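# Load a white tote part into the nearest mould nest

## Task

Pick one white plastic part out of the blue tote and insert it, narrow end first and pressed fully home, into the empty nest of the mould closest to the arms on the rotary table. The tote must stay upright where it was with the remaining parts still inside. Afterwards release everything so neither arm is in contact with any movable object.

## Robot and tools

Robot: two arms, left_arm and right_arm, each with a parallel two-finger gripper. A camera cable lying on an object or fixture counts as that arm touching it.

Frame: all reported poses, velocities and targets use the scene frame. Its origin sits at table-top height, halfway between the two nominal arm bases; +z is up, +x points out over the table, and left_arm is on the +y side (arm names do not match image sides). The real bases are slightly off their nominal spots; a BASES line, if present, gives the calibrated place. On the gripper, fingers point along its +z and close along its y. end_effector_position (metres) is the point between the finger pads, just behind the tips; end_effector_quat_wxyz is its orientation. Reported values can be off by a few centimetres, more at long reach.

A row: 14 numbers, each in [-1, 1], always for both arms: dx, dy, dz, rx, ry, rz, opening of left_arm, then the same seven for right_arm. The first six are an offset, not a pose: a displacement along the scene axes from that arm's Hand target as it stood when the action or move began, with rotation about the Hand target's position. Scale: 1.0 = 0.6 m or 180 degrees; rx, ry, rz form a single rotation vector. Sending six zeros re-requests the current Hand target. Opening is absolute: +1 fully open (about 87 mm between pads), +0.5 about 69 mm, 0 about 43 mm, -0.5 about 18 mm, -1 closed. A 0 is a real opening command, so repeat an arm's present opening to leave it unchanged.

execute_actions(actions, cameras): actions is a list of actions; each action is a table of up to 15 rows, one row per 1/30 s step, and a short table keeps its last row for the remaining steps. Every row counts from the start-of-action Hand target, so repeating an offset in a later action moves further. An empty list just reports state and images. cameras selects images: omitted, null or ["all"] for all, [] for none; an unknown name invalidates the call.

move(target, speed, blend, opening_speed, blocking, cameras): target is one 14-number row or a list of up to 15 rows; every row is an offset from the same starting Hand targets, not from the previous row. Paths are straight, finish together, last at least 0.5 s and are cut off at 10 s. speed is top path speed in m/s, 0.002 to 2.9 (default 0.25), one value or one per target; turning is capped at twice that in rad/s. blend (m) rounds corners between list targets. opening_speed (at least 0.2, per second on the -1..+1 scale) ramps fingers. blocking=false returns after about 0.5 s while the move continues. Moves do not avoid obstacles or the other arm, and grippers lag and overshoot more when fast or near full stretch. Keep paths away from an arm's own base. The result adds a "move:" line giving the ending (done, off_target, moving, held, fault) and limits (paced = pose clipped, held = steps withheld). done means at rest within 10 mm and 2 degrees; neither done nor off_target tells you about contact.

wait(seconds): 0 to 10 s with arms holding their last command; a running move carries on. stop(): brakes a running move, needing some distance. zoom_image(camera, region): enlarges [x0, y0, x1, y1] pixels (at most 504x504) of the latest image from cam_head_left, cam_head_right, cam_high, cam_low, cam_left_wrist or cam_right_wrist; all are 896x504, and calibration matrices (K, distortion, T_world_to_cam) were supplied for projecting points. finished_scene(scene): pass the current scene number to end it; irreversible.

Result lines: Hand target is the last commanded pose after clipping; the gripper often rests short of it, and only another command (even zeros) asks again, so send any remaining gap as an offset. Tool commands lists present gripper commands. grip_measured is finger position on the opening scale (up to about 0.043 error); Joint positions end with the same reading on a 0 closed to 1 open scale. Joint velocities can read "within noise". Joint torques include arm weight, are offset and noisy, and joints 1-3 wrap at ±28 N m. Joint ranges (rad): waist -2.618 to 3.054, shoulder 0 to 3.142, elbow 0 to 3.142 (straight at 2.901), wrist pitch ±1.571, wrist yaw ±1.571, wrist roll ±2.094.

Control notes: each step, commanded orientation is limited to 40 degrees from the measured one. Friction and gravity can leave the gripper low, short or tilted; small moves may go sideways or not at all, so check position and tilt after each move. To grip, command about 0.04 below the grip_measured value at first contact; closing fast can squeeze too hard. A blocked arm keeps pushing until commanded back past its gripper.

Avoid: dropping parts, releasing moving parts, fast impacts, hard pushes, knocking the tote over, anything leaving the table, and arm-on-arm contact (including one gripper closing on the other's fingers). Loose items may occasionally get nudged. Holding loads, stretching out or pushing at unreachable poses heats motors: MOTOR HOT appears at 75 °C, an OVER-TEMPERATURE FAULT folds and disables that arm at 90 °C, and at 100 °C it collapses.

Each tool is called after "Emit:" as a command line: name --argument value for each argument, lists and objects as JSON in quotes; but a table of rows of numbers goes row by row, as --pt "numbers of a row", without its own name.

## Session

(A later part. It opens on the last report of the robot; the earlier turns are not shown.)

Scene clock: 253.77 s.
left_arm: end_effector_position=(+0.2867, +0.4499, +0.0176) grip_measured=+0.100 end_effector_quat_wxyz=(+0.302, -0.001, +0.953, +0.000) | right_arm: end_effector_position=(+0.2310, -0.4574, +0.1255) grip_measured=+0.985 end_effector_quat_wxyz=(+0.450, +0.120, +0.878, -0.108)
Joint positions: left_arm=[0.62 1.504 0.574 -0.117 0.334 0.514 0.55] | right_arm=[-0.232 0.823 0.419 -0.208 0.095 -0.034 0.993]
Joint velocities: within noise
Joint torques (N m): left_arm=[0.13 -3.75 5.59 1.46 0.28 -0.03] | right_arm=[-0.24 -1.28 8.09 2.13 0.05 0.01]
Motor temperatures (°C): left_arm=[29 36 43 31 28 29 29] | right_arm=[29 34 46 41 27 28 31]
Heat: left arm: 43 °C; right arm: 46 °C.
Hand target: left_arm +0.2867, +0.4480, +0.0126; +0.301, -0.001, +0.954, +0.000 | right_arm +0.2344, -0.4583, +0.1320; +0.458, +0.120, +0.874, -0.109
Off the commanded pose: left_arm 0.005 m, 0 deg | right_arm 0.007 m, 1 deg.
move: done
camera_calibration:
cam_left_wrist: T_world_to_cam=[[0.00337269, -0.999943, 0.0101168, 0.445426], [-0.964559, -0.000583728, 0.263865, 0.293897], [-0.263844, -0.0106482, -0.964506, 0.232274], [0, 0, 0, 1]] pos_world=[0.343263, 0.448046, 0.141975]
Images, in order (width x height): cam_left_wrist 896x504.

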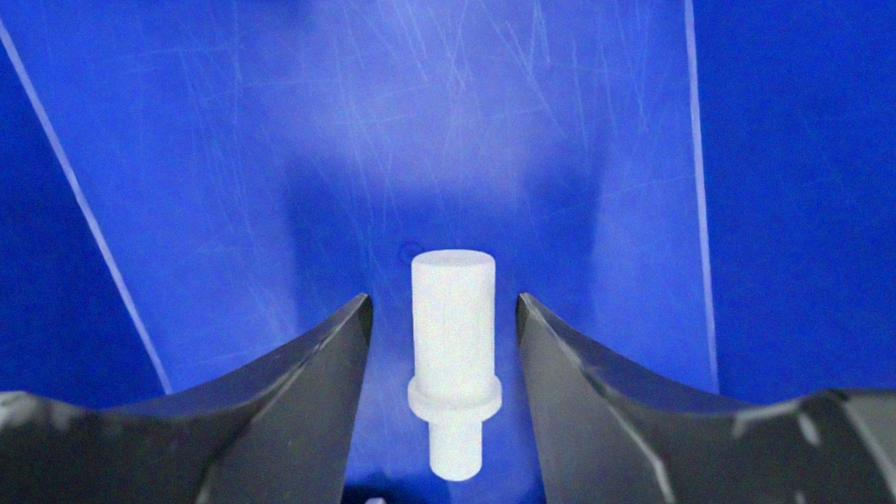

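Emit:
move --pt "-0.02 0 0.09 0 0 0 0.1 0 0 0 0 0 0 1" --pt "0.006 -0.004 0.11 0 0.1944 0 0.1 0 0 0 0 0 0 1" --cameras '["cam_left_wrist","cam_head_right"]' --speed 0.12

Scene clock: 267.93 s.
left_arm: end_effector_position=(+0.2862, +0.4441, +0.0780) grip_measured=+0.100 end_effector_quat_wxyz=(+0.005, -0.001, +1.000, -0.005) | right_arm: end_effector_position=(+0.2310, -0.4574, +0.1255) grip_measured=+0.985 end_effector_quat_wxyz=(+0.450, +0.120, +0.878, -0.108)
Joint positions: left_arm=[0.422 1.816 1.277 -1.026 0.012 0.408 0.55] | right_arm=[-0.232 0.823 0.419 -0.208 0.095 -0.034 0.993]
Joint velocities: within noise
Joint torques (N m): left_arm=[0.13 -6.02 9.47 0.27 0.01 -0.05] | right_arm=[-0.36 -1.28 8.13 2.11 0.08 -0.01]
Motor temperatures (°C): left_arm=[29 36 42 32 27 29 29] | right_arm=[29 34 47 41 27 28 31]
Heat: left arm: 42 °C; right arm: 47 °C.
Hand target: left_arm +0.2903, +0.4456, +0.0785; +0.000, +0.000, +1.000, +0.000 | right_arm +0.2344, -0.4583, +0.1320; +0.458, +0.120, +0.874, -0.109
Off the commanded pose: left_arm 0.004 m, 1 deg | right_arm 0.007 m, 1 deg.
move: done
camera_calibration:
cam_left_wrist: T_world_to_cam=[[0.00770272, -0.99983, 0.0167821, 0.437233], [-0.643951, 0.00787987, 0.765026, 0.142892], [-0.765028, -0.0166996, -0.643781, 0.411336], [0, 0, 0, 1]] pos_world=[0.403331, 0.442902, 0.148157]
Images, in order (width x height): cam_head_right 896x504, cam_left_wrist 896x504.

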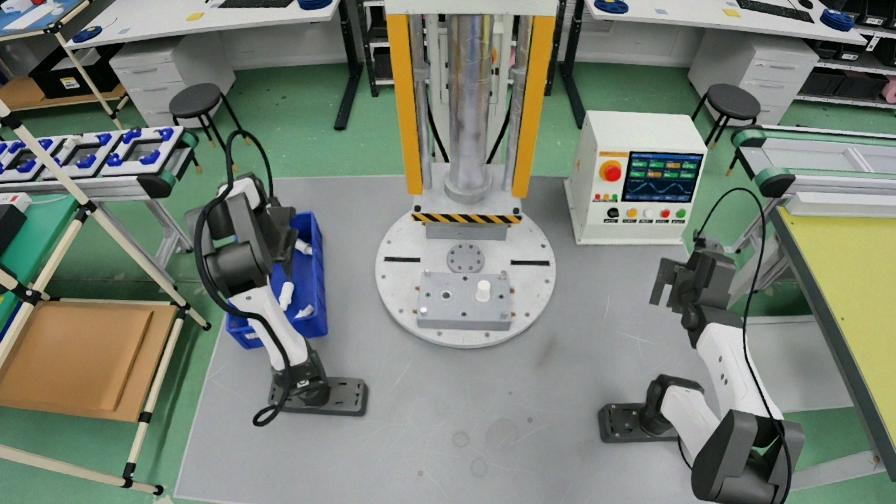

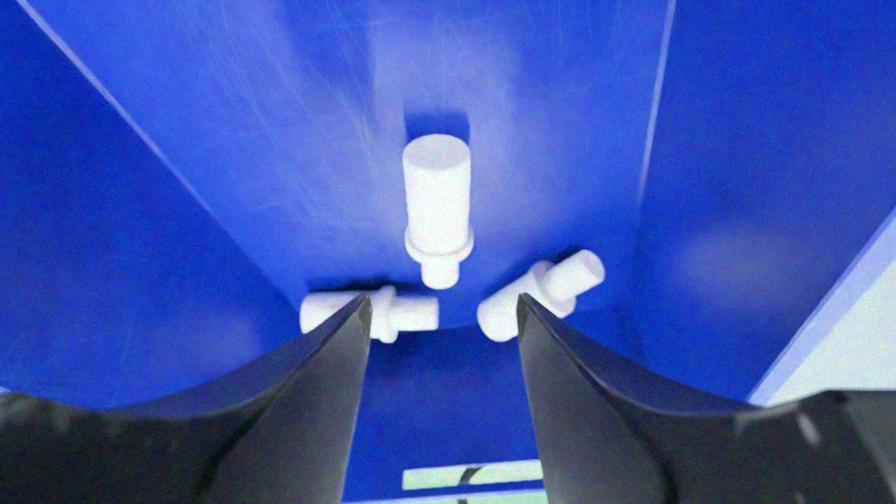

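Emit:
move --target '[-0.002,0.003,-0.108,0,0,0,0, 0,0,0,0,0,0,1]' --cameras '["cam_left_wrist","cam_head_right"]' --speed 0.06

Emit:
zoom_image --camera "cam_head_right" --region '[150, 130, 350, 360]'

Scene clock: 279.13 s.
left_arm: end_effector_position=(+0.2903, +0.4460, +0.0207) grip_measured=+0.000 end_effector_quat_wxyz=(+0.006, -0.001, +1.000, -0.004) | right_arm: end_effector_position=(+0.2310, -0.4574, +0.1255) grip_measured=+0.985 end_effector_quat_wxyz=(+0.450, +0.120, +0.878, -0.108)
Joint positions: left_arm=[0.422 1.916 1.162 -0.81 0.011 0.408 0.5] | right_arm=[-0.232 0.823 0.419 -0.208 0.095 -0.034 0.993]
Joint velocities: within noise
Joint torques (N m): left_arm=[0.62 -6.53 5.74 0.52 0.03 0.02] | right_arm=[-0.34 -1.33 8.16 2.13 0.11 0.01]
Motor temperatures (°C): left_arm=[29 37 42 31 27 29 28] | right_arm=[29 34 47 41 27 28 31]
Heat: left arm: 42 °C; right arm: 47 °C.
Hand target: left_arm +0.2890, +0.4474, +0.0137; +0.000, -0.001, +1.000, +0.000 | right_arm +0.2344, -0.4583, +0.1320; +0.458, +0.120, +0.874, -0.109
Off the commanded pose: left_arm 0.007 m, 1 deg | right_arm 0.007 m, 1 deg.
move: done
camera_calibration:
cam_left_wrist: T_world_to_cam=[[0.00807779, -0.999854, 0.0150574, 0.439979], [-0.645633, 0.00628381, 0.763622, 0.190454], [-0.763605, -0.0158899, -0.645488, 0.376937], [0, 0, 0, 1]] pos_world=[0.407241, 0.444708, 0.0912483]
Images, in order (width x height): cam_head_right 896x504, cam_left_wrist 896x504.

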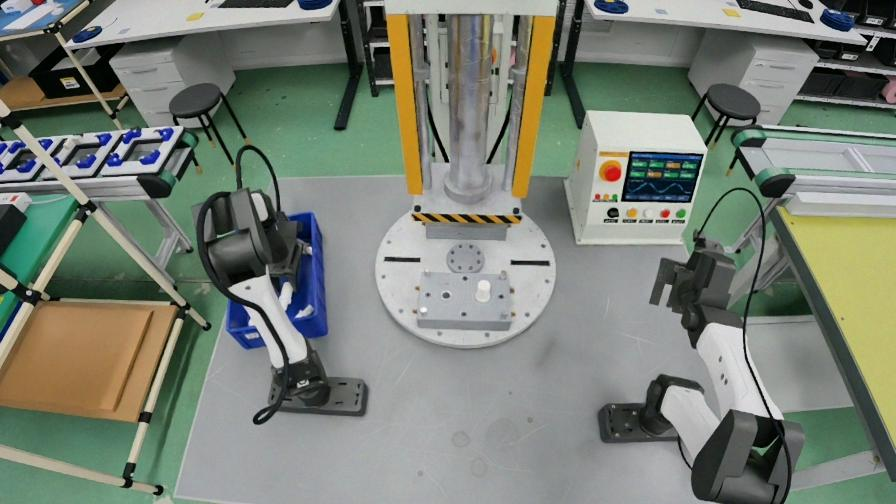

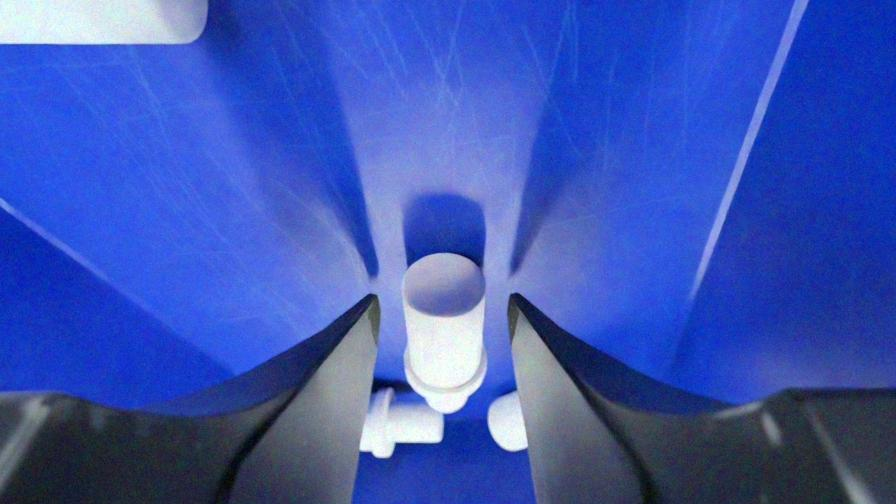

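Scaled by 2.191 from the camera's 896x504 image, which has a finer 1280x720 frame.

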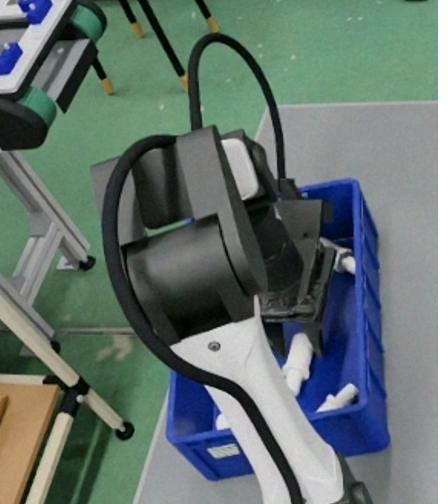

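Emit:
move --target '[0,0,-0.001,0,0,0,-0.5, 0,0,0,0,0,0,1]' --cameras '["cam_left_wrist"]' --opening_speed 0.4

Emit:
move --target '[0,0,0.15,0,0,0,-0.5, 0,0,0,0,0,0,1]' --cameras '["cam_left_wrist"]' --speed 0.1

Emit:
move --target '[0.02,-0.02,0.25,0,0,0,-0.5, 0,0,0,0,0,0,1]' --cameras '["cam_left_wrist","cam_head_right","cam_high"]' --speed 0.2

Emit:
zoom_image --camera "cam_head_right" --region '[150, 130, 350, 360]'

Scene clock: 289.87 s.
left_arm: end_effector_position=(+0.2908, +0.4464, +0.0206) grip_measured=-0.346 end_effector_quat_wxyz=(+0.007, -0.001, +1.000, -0.003) | right_arm: end_effector_position=(+0.2310, -0.4574, +0.1255) grip_measured=+0.985 end_effector_quat_wxyz=(+0.450, +0.120, +0.878, -0.108)
Joint positions: left_arm=[0.422 1.916 1.162 -0.807 0.011 0.408 0.327] | right_arm=[-0.232 0.823 0.419 -0.208 0.095 -0.034 0.993]
Joint velocities: within noise
Joint torques (N m): left_arm=[0.64 -6.39 5.6 0.53 0.04 0.01] | right_arm=[-0.42 -1.28 8.12 2.12 0.08 0.03]
Motor temperatures (°C): left_arm=[29 37 42 30 27 29 28] | right_arm=[29 33 47 41 27 28 31]
Heat: left arm: 42 °C; right arm: 47 °C.
Hand target: left_arm +0.2890, +0.4474, +0.0131; +0.000, -0.001, +1.000, +0.000 | right_arm +0.2344, -0.4583, +0.1320; +0.458, +0.120, +0.874, -0.109
Off the commanded pose: left_arm 0.008 m, 1 deg | right_arm 0.007 m, 1 deg.
move: done
camera_calibration:
cam_left_wrist: T_world_to_cam=[[0.00798479, -0.999876, 0.0135905, 0.440361], [-0.64731, 0.0051908, 0.762209, 0.191936], [-0.762185, -0.0148833, -0.647188, 0.376582], [0, 0, 0, 1]] pos_world=[0.407751, 0.444915, 0.0914399]
Images, in order (width x height): cam_left_wrist 896x504.

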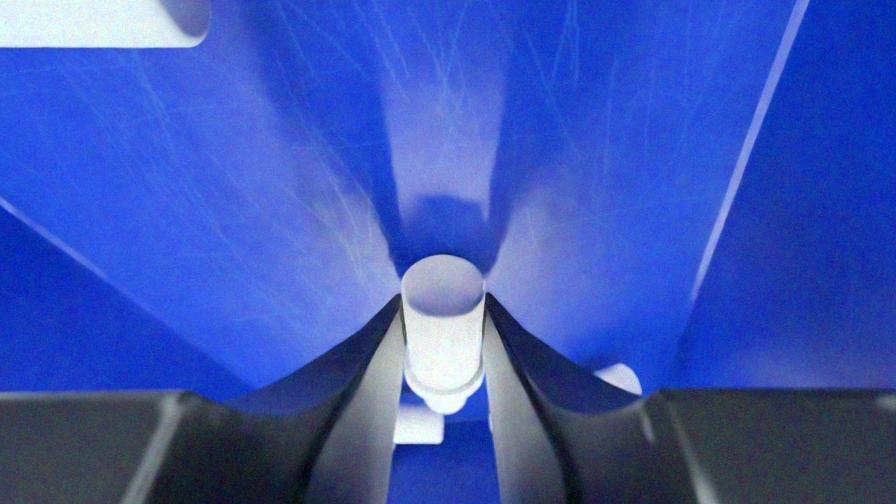

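Scene clock: 291.53 s.
left_arm: end_effector_position=(+0.2844, +0.4436, +0.0893) grip_measured=-0.346 end_effector_quat_wxyz=(-0.017, -0.001, +1.000, -0.013) | right_arm: end_effector_position=(+0.2310, -0.4574, +0.1255) grip_measured=+0.985 end_effector_quat_wxyz=(+0.450, +0.120, +0.878, -0.108)
Joint positions: left_arm=[0.422 1.841 1.348 -1.118 0.011 0.408 0.327] | right_arm=[-0.232 0.823 0.419 -0.208 0.095 -0.034 0.993]
Joint velocities: within noise
Joint torques (N m): left_arm=[0.66 -9.96 9.28 0.1 0.03 0.01] | right_arm=[-0.38 -1.22 8.18 2.17 0.08 0]
Motor temperatures (°C): left_arm=[29 38 42 30 27 29 28] | right_arm=[29 33 47 41 27 28 31]
Heat: left arm: 42 °C; right arm: 47 °C.
Hand target: left_arm +0.2891, +0.4475, +0.1032; +0.000, -0.001, +1.000, +0.000 | right_arm +0.2344, -0.4583, +0.1320; +0.458, +0.120, +0.874, -0.109
Off the commanded pose: left_arm 0.015 m, 2 deg | right_arm 0.007 m, 1 deg.
move: off_target (left_arm)
camera_calibration:
cam_left_wrist: T_world_to_cam=[[0.00907918, -0.999396, 0.0335425, 0.434401], [-0.610913, 0.0210123, 0.791419, 0.115467], [-0.791646, -0.027677, -0.610353, 0.426763], [0, 0, 0, 1]] pos_world=[0.404441, 0.443524, 0.154522]
Images, in order (width x height): cam_left_wrist 896x504.

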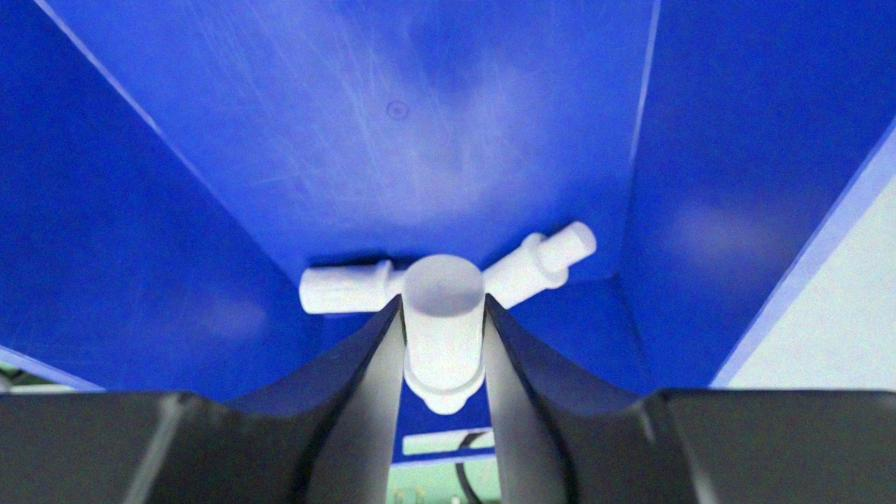

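Scene clock: 292.97 s.
left_arm: end_effector_position=(+0.3031, +0.4363, +0.2408) grip_measured=-0.346 end_effector_quat_wxyz=(+0.056, +0.001, +0.998, +0.019) | right_arm: end_effector_position=(+0.2310, -0.4574, +0.1255) grip_measured=+0.985 end_effector_quat_wxyz=(+0.450, +0.120, +0.878, -0.108)
Joint positions: left_arm=[0.377 1.774 1.893 -1.571 0.005 0.367 0.327] | right_arm=[-0.232 0.823 0.419 -0.208 0.095 -0.034 0.993]
Joint velocities: within noise
Joint torques (N m): left_arm=[0.14 -8.85 8.98 0.41 0 -0.08] | right_arm=[-0.35 -1.36 8.2 2.14 0.08 0.02]
Motor temperatures (°C): left_arm=[29 38 42 30 27 29 29] | right_arm=[29 33 47 41 27 28 31]
Heat: left arm: 42 °C; right arm: 47 °C.
Hand target: left_arm +0.3011, +0.4354, +0.2530; +0.000, +0.000, +1.000, +0.000 | right_arm +0.2344, -0.4583, +0.1320; +0.458, +0.120, +0.874, -0.109
Off the commanded pose: left_arm 0.013 m, 7 deg | right_arm 0.007 m, 1 deg.
joint sent to its limit (left arm) — joint 4 (wrist pitch), lower limit. The joint targets are off in orientation, not in position.
move: off_target (left_arm)
camera_calibration:
cam_left_wrist: T_world_to_cam=[[0.00482291, -0.999572, -0.028846, 0.438264], [-0.719304, -0.0235069, 0.694298, 0.0828116], [-0.694679, 0.0174005, -0.71911, 0.510977], [0, 0, 0, 1]] pos_world=[0.412418, 0.431132, 0.322595]
Images, in order (width x height): cam_head_right 896x504, cam_high 896x504, cam_left_wrist 896x504.

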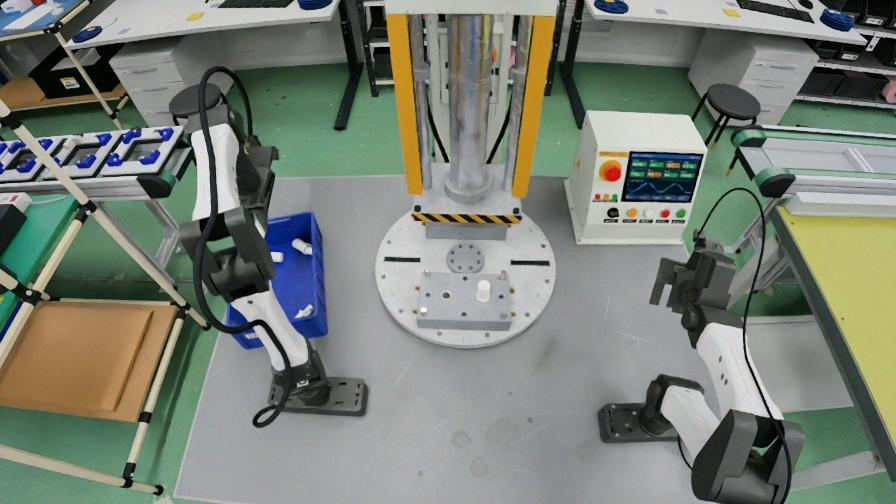

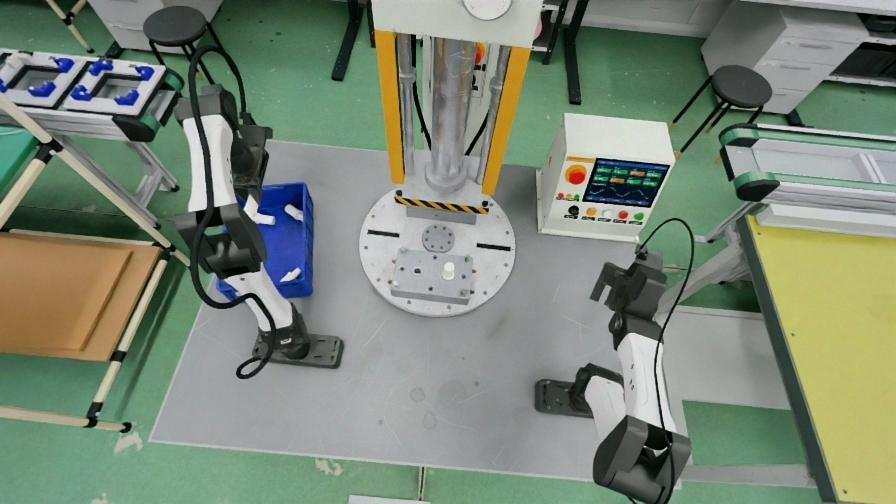

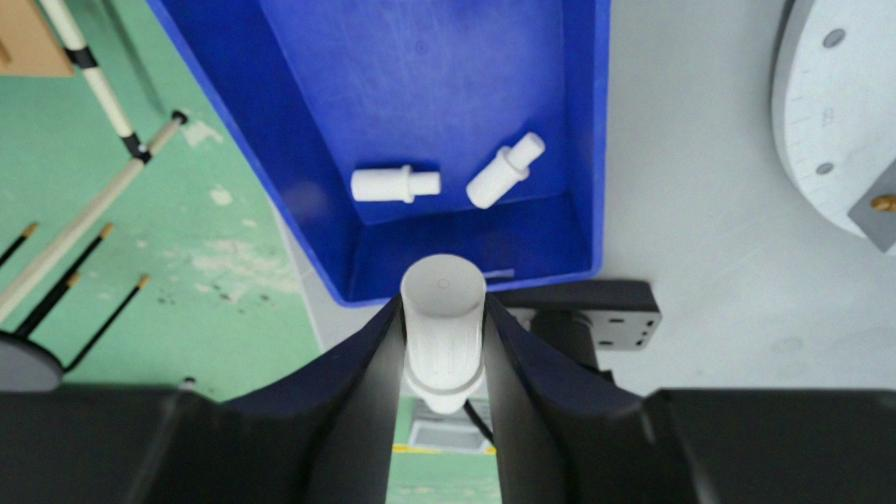

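Scaled by 2.191 from the camera's 896x504 image, which has a finer 1280x720 frame.

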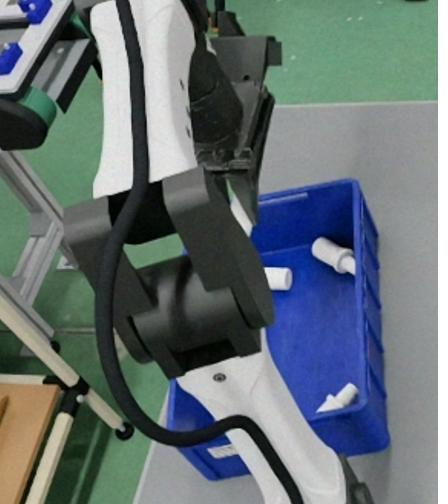

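Emit:
move --pt "-0.035 -0.426 0.02 0 0 -0.5 -0.5 0 0 0 0 0 0 1" --pt "-0.368 -0.759 -0.12 0 0 -0.99 -0.5 0 0 0 0 0 0 1" --speed 0.25

Scene clock: 379.27 s.
left_arm: end_effector_position=(+0.0833, -0.0098, +0.1805) grip_measured=-0.346 end_effector_quat_wxyz=(-0.010, +1.000, +0.025, +0.006) | right_arm: end_effector_position=(+0.2310, -0.4574, +0.1255) grip_measured=+0.985 end_effector_quat_wxyz=(+0.450, +0.120, +0.878, -0.108)
Joint positions: left_arm=[-1.522 1.81 1.676 -1.457 -0.012 1.558 0.327] | right_arm=[-0.232 0.823 0.419 -0.208 0.095 -0.034 0.993]
Joint velocities: within noise
Joint torques (N m): left_arm=[0.4 -6.17 9.62 0.31 0.29 0.12] | right_arm=[-0.34 -1.26 8.09 2.17 0.08 0.02]
Motor temperatures (°C): left_arm=[29 41 44 29 27 29 29] | right_arm=[29 33 48 43 27 28 31]
Heat: left arm: 44 °C; right arm: 48 °C.
Hand target: left_arm +0.0804, -0.0200, +0.1811; +0.000, +1.000, +0.016, +0.000 | right_arm +0.2344, -0.4583, +0.1320; +0.458, +0.120, +0.874, -0.109
Off the commanded pose: left_arm 0.011 m, 2 deg | right_arm 0.007 m, 1 deg.
move: off_target (left_arm)
camera_calibration:
cam_left_wrist: T_world_to_cam=[[-0.056084, 0.99805, 0.0273846, 0.00616852], [0.627358, 0.01389, 0.778607, -0.170957], [0.776708, 0.0608473, -0.626914, 0.183919], [0, 0, 0, 1]] pos_world=[-0.0352546, -0.0149729, 0.248241]
cam_right_wrist: T_world_to_cam=[[-0.31501, -0.944202, 0.0961823, -0.375248], [-0.946053, 0.304287, -0.111325, 0.397031], [0.0758463, -0.126062, -0.989119, 0.190546], [0, 0, 0, 1]] pos_world=[0.242954, -0.451101, 0.268765]

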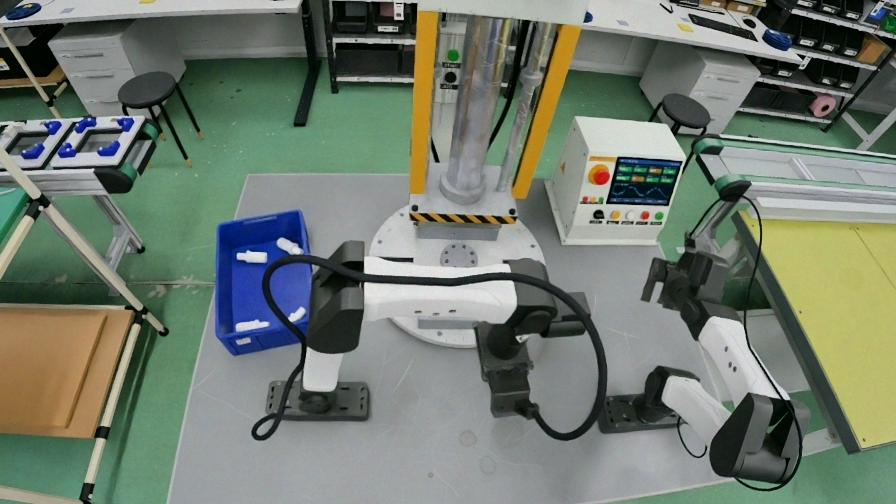

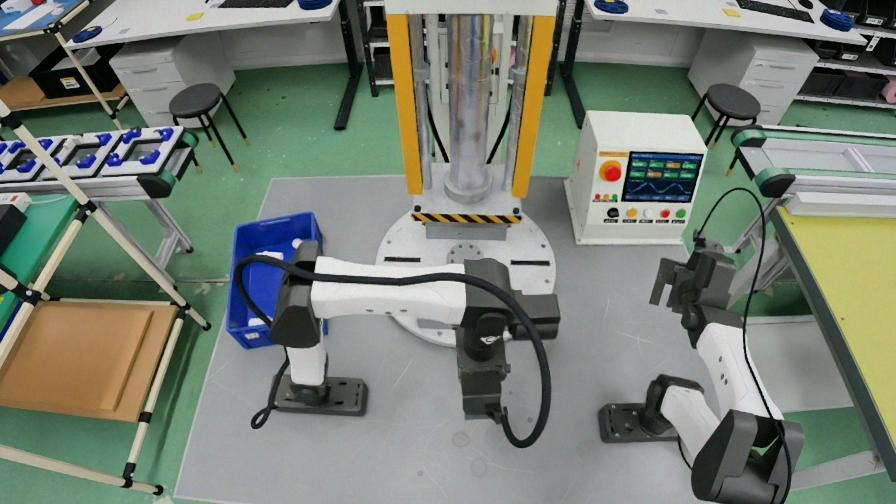

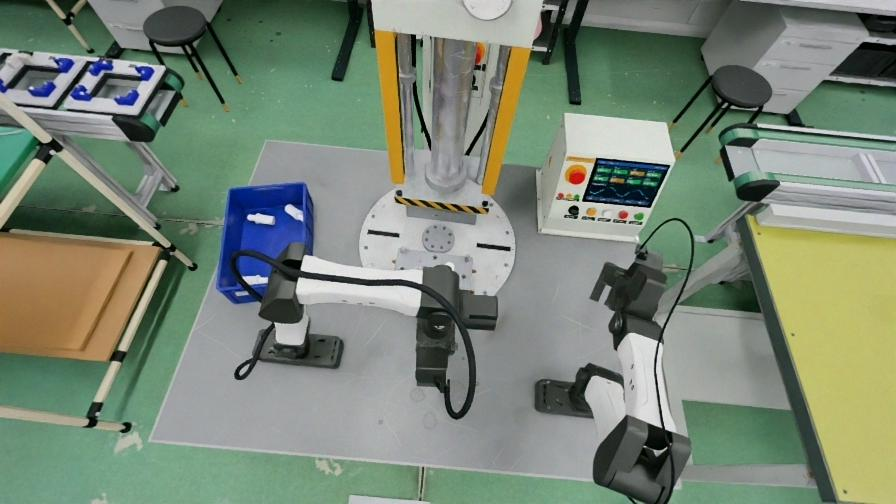

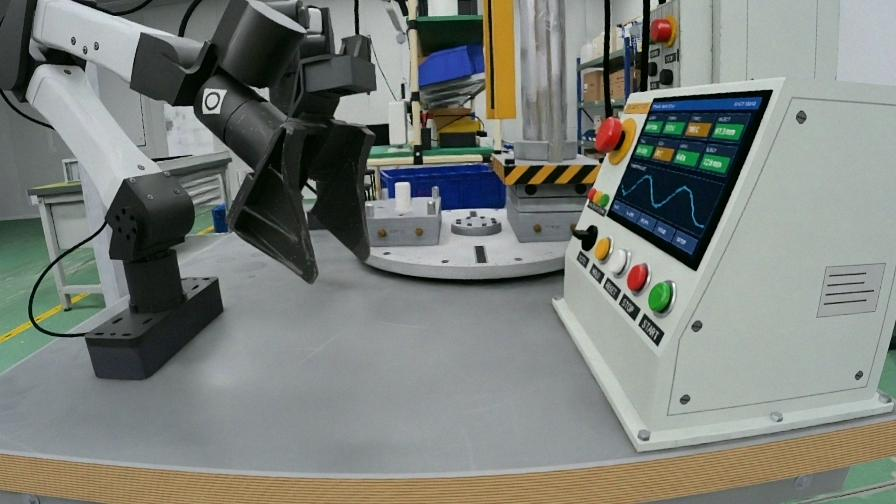

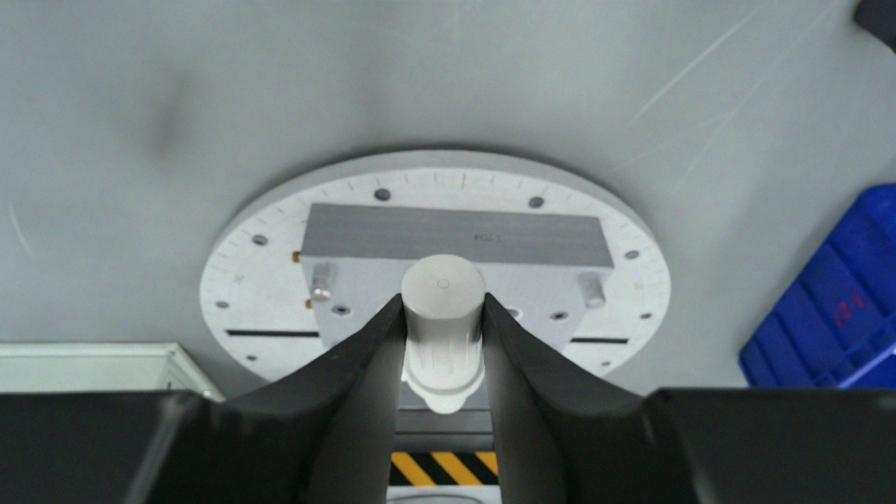

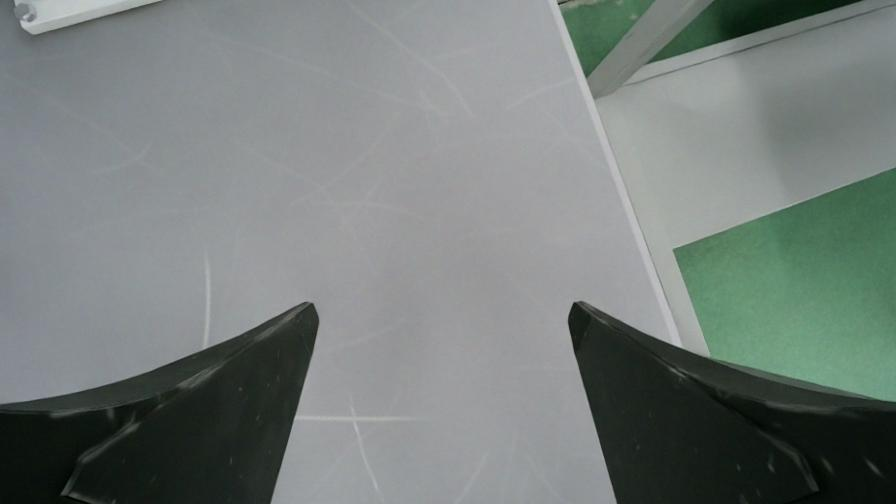

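Emit:
move --pt "-0.042 0 0 0 0 0 -0.5 0 0 0 0 0 0 1" --pt "-0.042 0 -0.22 0 0 0 -0.5 0 0 0 0 0 0 1" --speed 0.12 --cameras '["cam_left_wrist","cam_low","cam_head_right"]'

Scene clock: 386.80 s.
left_arm: end_effector_position=(+0.0569, -0.0205, +0.0559) grip_measured=-0.346 end_effector_quat_wxyz=(+0.005, +1.000, +0.015, +0.004) | right_arm: end_effector_position=(+0.2310, -0.4574, +0.1255) grip_measured=+0.985 end_effector_quat_wxyz=(+0.450, +0.120, +0.878, -0.108)
Joint positions: left_arm=[-1.599 1.883 1.269 -0.948 -0.008 1.501 0.327] | right_arm=[-0.232 0.823 0.419 -0.208 0.095 -0.034 0.993]
Joint velocities: within noise
Joint torques (N m): left_arm=[0.62 -6.65 6.11 0.38 0.26 -0.03] | right_arm=[-0.28 -1.24 8.05 2.14 0.1 0.05]
Motor temperatures (°C): left_arm=[29 41 44 29 27 29 29] | right_arm=[29 33 48 43 27 28 31]
Heat: left arm: 44 °C; right arm: 48 °C.
Hand target: left_arm +0.0551, -0.0199, +0.0490; +0.000, +1.000, +0.016, +0.000 | right_arm +0.2344, -0.4583, +0.1320; +0.458, +0.120, +0.874, -0.109
Off the commanded pose: left_arm 0.007 m, 1 deg | right_arm 0.007 m, 1 deg.
move: done
camera_calibration:
cam_left_wrist: T_world_to_cam=[[-0.0362815, 0.99934, -0.00166647, 0.0193405], [0.630501, 0.0241844, 0.775811, -0.0570207], [0.77534, 0.0270969, -0.630963, 0.126545], [0, 0, 0, 1]] pos_world=[-0.0614622, -0.0213778, 0.124115]
Images, in order (width x height): cam_head_right 896x504, cam_low 896x504, cam_left_wrist 896x504.

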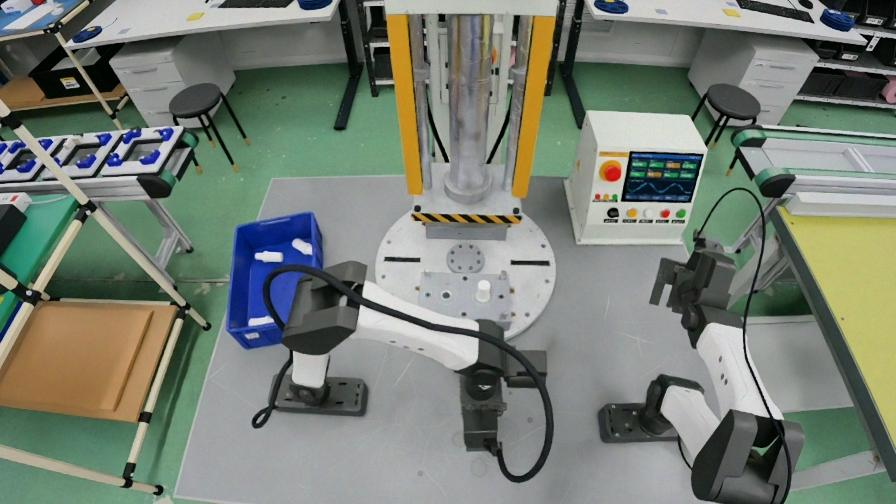

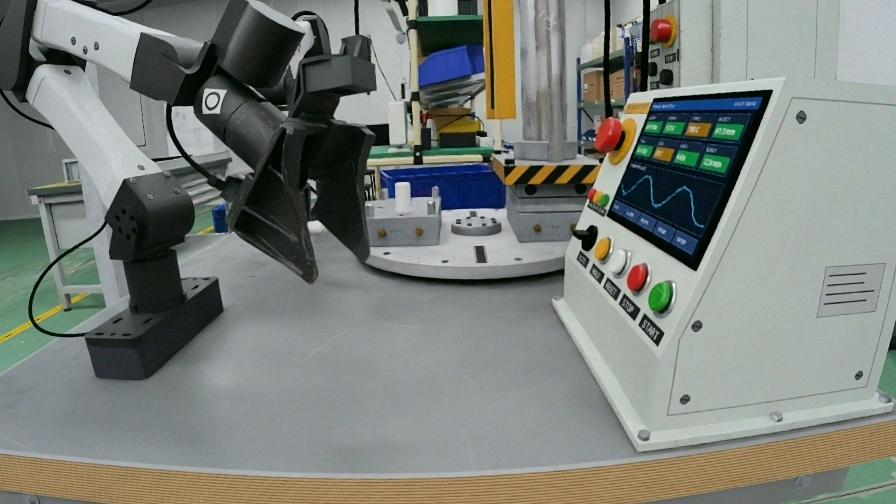

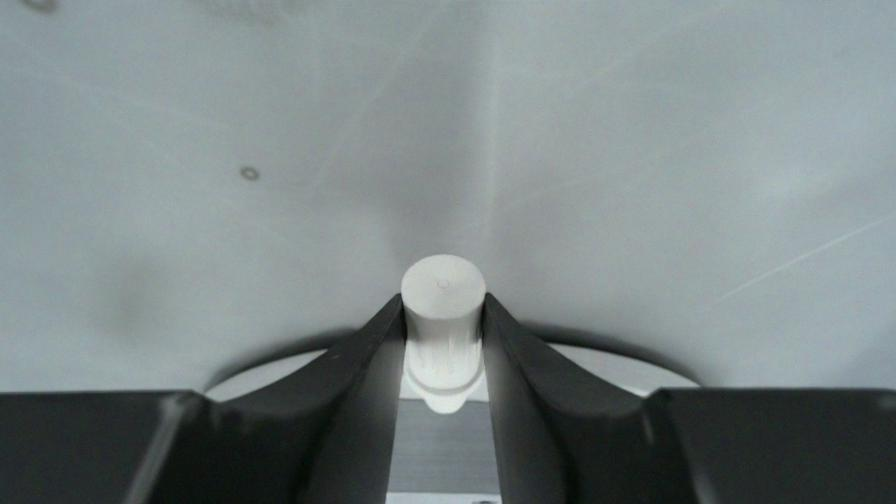

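Emit:
move --target '[0,0,-0.062,0,0,0,-0.5, 0,0,0,0,0,0,1]' --speed 0.05 --cameras '["cam_left_wrist"]'

Scene clock: 393.80 s.
left_arm: end_effector_position=(+0.0568, -0.0219, +0.0198) grip_measured=-0.346 end_effector_quat_wxyz=(+0.006, +1.000, +0.015, +0.004) | right_arm: end_effector_position=(+0.2310, -0.4574, +0.1255) grip_measured=+0.985 end_effector_quat_wxyz=(+0.450, +0.120, +0.878, -0.108)
Joint positions: left_arm=[-1.599 1.944 1.195 -0.809 -0.008 1.501 0.327] | right_arm=[-0.232 0.823 0.419 -0.208 0.095 -0.034 0.993]
Joint velocities: within noise
Joint torques (N m): left_arm=[0.62 -6.65 5.64 0.41 0.25 -0.02] | right_arm=[-0.27 -1.11 8.06 2.12 0.06 0]
Motor temperatures (°C): left_arm=[29 41 44 29 27 29 29] | right_arm=[29 33 48 43 27 28 31]
Heat: left arm: 44 °C; right arm: 48 °C.
Hand target: left_arm +0.0551, -0.0199, +0.0118; +0.000, +1.000, +0.016, +0.000 | right_arm +0.2344, -0.4583, +0.1320; +0.458, +0.120, +0.874, -0.109
Off the commanded pose: left_arm 0.008 m, 1 deg | right_arm 0.007 m, 1 deg.
move: done
camera_calibration:
cam_left_wrist: T_world_to_cam=[[-0.0361951, 0.999332, -0.00506276, 0.0206956], [0.630645, 0.0267709, 0.775609, -0.0288372], [0.775227, 0.0248804, -0.631193, 0.103838], [0, 0, 0, 1]] pos_world=[-0.061563, -0.0224934, 0.0880131]
Images, in order (width x height): cam_left_wrist 896x504.

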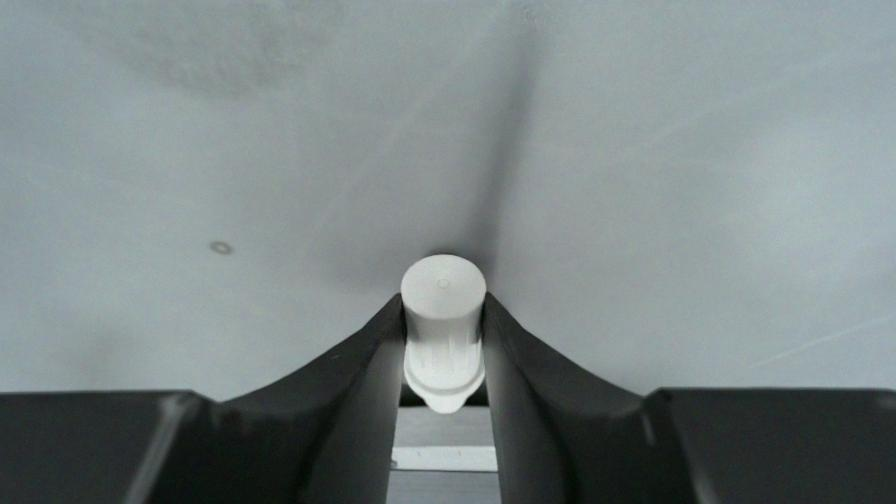

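Emit:
move --target '[0,0,-0.005,0,0,0,-0.5, 0,0,0,0,0,0,1]' --speed 0.03 --cameras '["cam_left_wrist"]'

Scene clock: 397.83 s.
left_arm: end_effector_position=(+0.0567, -0.0246, +0.0198) grip_measured=-0.346 end_effector_quat_wxyz=(+0.012, +1.000, +0.015, +0.003) | right_arm: end_effector_position=(+0.2310, -0.4574, +0.1255) grip_measured=+0.985 end_effector_quat_wxyz=(+0.450, +0.120, +0.878, -0.108)
Joint positions: left_arm=[-1.599 1.944 1.195 -0.799 -0.008 1.501 0.327] | right_arm=[-0.232 0.823 0.419 -0.208 0.095 -0.034 0.993]
Joint velocities: within noise
Joint torques (N m): left_arm=[0.62 -6.26 5.15 0.42 0.25 -0.03] | right_arm=[-0.38 -1.28 8.1 2.14 0.07 0.02]
Motor temperatures (°C): left_arm=[29 41 44 29 27 29 30] | right_arm=[29 33 48 43 27 28 31]
Heat: left arm: 44 °C; right arm: 48 °C.
Hand target: left_arm +0.0551, -0.0199, +0.0088; +0.000, +1.000, +0.016, +0.000 | right_arm +0.2344, -0.4583, +0.1320; +0.458, +0.120, +0.874, -0.109
Off the commanded pose: left_arm 0.012 m, 1 deg | right_arm 0.007 m, 1 deg.
move: off_target (left_arm)
camera_calibration:
cam_left_wrist: T_world_to_cam=[[-0.0362572, 0.99922, -0.0156457, 0.0235644], [0.630971, 0.0350302, 0.775015, -0.0285205], [0.774959, 0.0182279, -0.631749, 0.103896], [0, 0, 0, 1]] pos_world=[-0.0616649, -0.0244407, 0.0881085]
Images, in order (width x height): cam_left_wrist 896x504.

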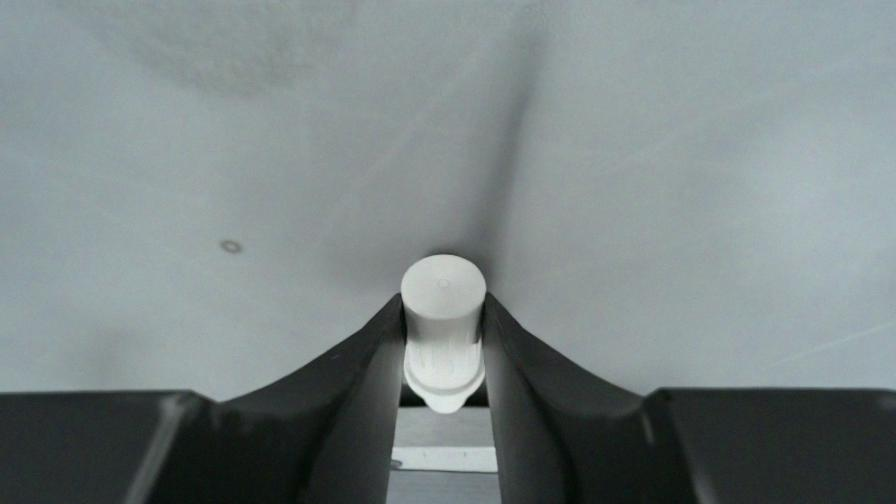

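Emit:
move --target '[0,-0.008,0.004,0,0,0,0.1, 0,0,0,0,0,0,1]' --opening_speed 0.3 --cameras '["cam_left_wrist"]'

Emit:
move --pt "0 0 0.12 0 0 0 0.1 0 0 0 0 0 0 1" --pt "0 0 0.3 0 0 0 0.1 0 0 0 0 0 0 1" --speed 0.12 --cameras '["cam_left_wrist"]'

Scene clock: 406.70 s.
left_arm: end_effector_position=(+0.0568, -0.0228, +0.0150) grip_measured=+0.100 end_effector_quat_wxyz=(+0.004, +1.000, +0.015, +0.004) | right_arm: end_effector_position=(+0.2310, -0.4574, +0.1255) grip_measured=+0.985 end_effector_quat_wxyz=(+0.450, +0.120, +0.878, -0.108)
Joint positions: left_arm=[-1.599 1.959 1.195 -0.798 -0.008 1.5 0.55] | right_arm=[-0.232 0.823 0.419 -0.208 0.095 -0.034 0.993]
Joint velocities: within noise
Joint torques (N m): left_arm=[0.68 -6.57 7.71 0.24 0.26 -0.02] | right_arm=[-0.31 -1.24 8.1 2.15 0.08 0.03]
Motor temperatures (°C): left_arm=[29 41 43 29 27 29 29] | right_arm=[29 33 48 43 27 28 31]
Heat: left arm: 43 °C; right arm: 48 °C.
Hand target: left_arm +0.0551, -0.0247, +0.0112; +0.000, +1.000, +0.016, +0.000 | right_arm +0.2344, -0.4583, +0.1320; +0.458, +0.120, +0.874, -0.109
Off the commanded pose: left_arm 0.005 m, 1 deg | right_arm 0.007 m, 1 deg.
move: done
camera_calibration:
cam_left_wrist: T_world_to_cam=[[-0.0366085, 0.999329, -0.00127569, 0.0215113], [0.630494, 0.0240873, 0.77582, -0.0251749], [0.77533, 0.0275973, -0.630953, 0.100889], [0, 0, 0, 1]] pos_world=[-0.0615623, -0.0236748, 0.0832149]
Images, in order (width x height): cam_left_wrist 896x504.

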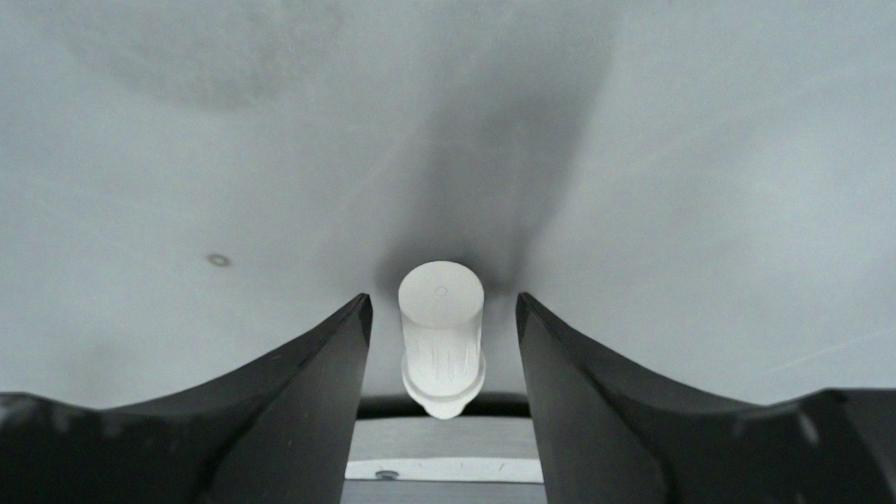

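Scene clock: 409.03 s.
left_arm: end_effector_position=(+0.0567, -0.0245, +0.1803) grip_measured=+0.100 end_effector_quat_wxyz=(-0.012, +1.000, +0.015, +0.005) | right_arm: end_effector_position=(+0.2310, -0.4574, +0.1255) grip_measured=+0.985 end_effector_quat_wxyz=(+0.450, +0.120, +0.878, -0.108)
Joint positions: left_arm=[-1.599 1.871 1.754 -1.479 -0.008 1.5 0.55] | right_arm=[-0.232 0.823 0.419 -0.208 0.095 -0.034 0.993]
Joint velocities: within noise
Joint torques (N m): left_arm=[0.66 -9.28 9.17 0.04 0.25 -0.01] | right_arm=[-0.36 -1.29 8.12 2.11 0.09 0.02]
Motor temperatures (°C): left_arm=[29 42 43 29 27 29 29] | right_arm=[29 33 48 43 27 28 31]
Heat: left arm: 43 °C; right arm: 48 °C.
Hand target: left_arm +0.0551, -0.0247, +0.1912; +0.000, +1.000, +0.016, +0.000 | right_arm +0.2344, -0.4583, +0.1320; +0.458, +0.120, +0.874, -0.109
Off the commanded pose: left_arm 0.011 m, 1 deg | right_arm 0.007 m, 1 deg.
move: off_target (left_arm)
camera_calibration:
cam_left_wrist: T_world_to_cam=[[-0.0366683, 0.998819, 0.031869, 0.0175177], [0.629471, -0.00168327, 0.777022, -0.154056], [0.776158, 0.0485527, -0.628666, 0.205335], [0, 0, 0, 1]] pos_world=[-0.0617564, -0.0277259, 0.248233]
Images, in order (width x height): cam_left_wrist 896x504.

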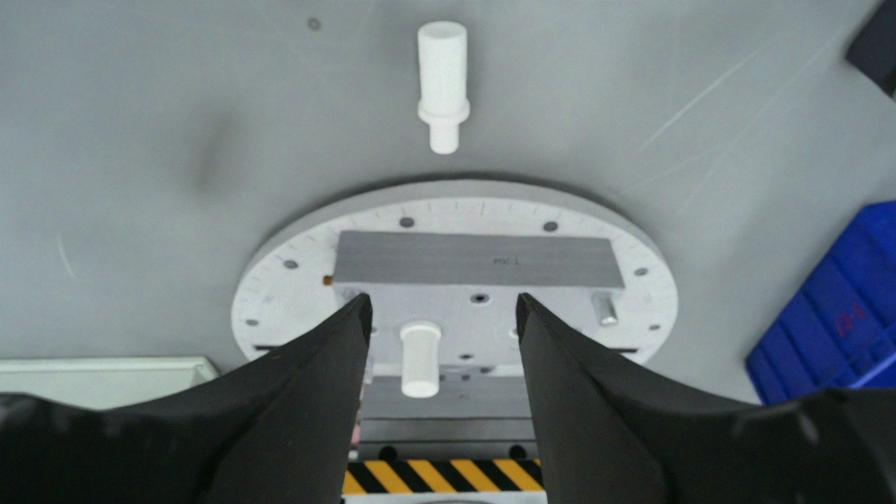

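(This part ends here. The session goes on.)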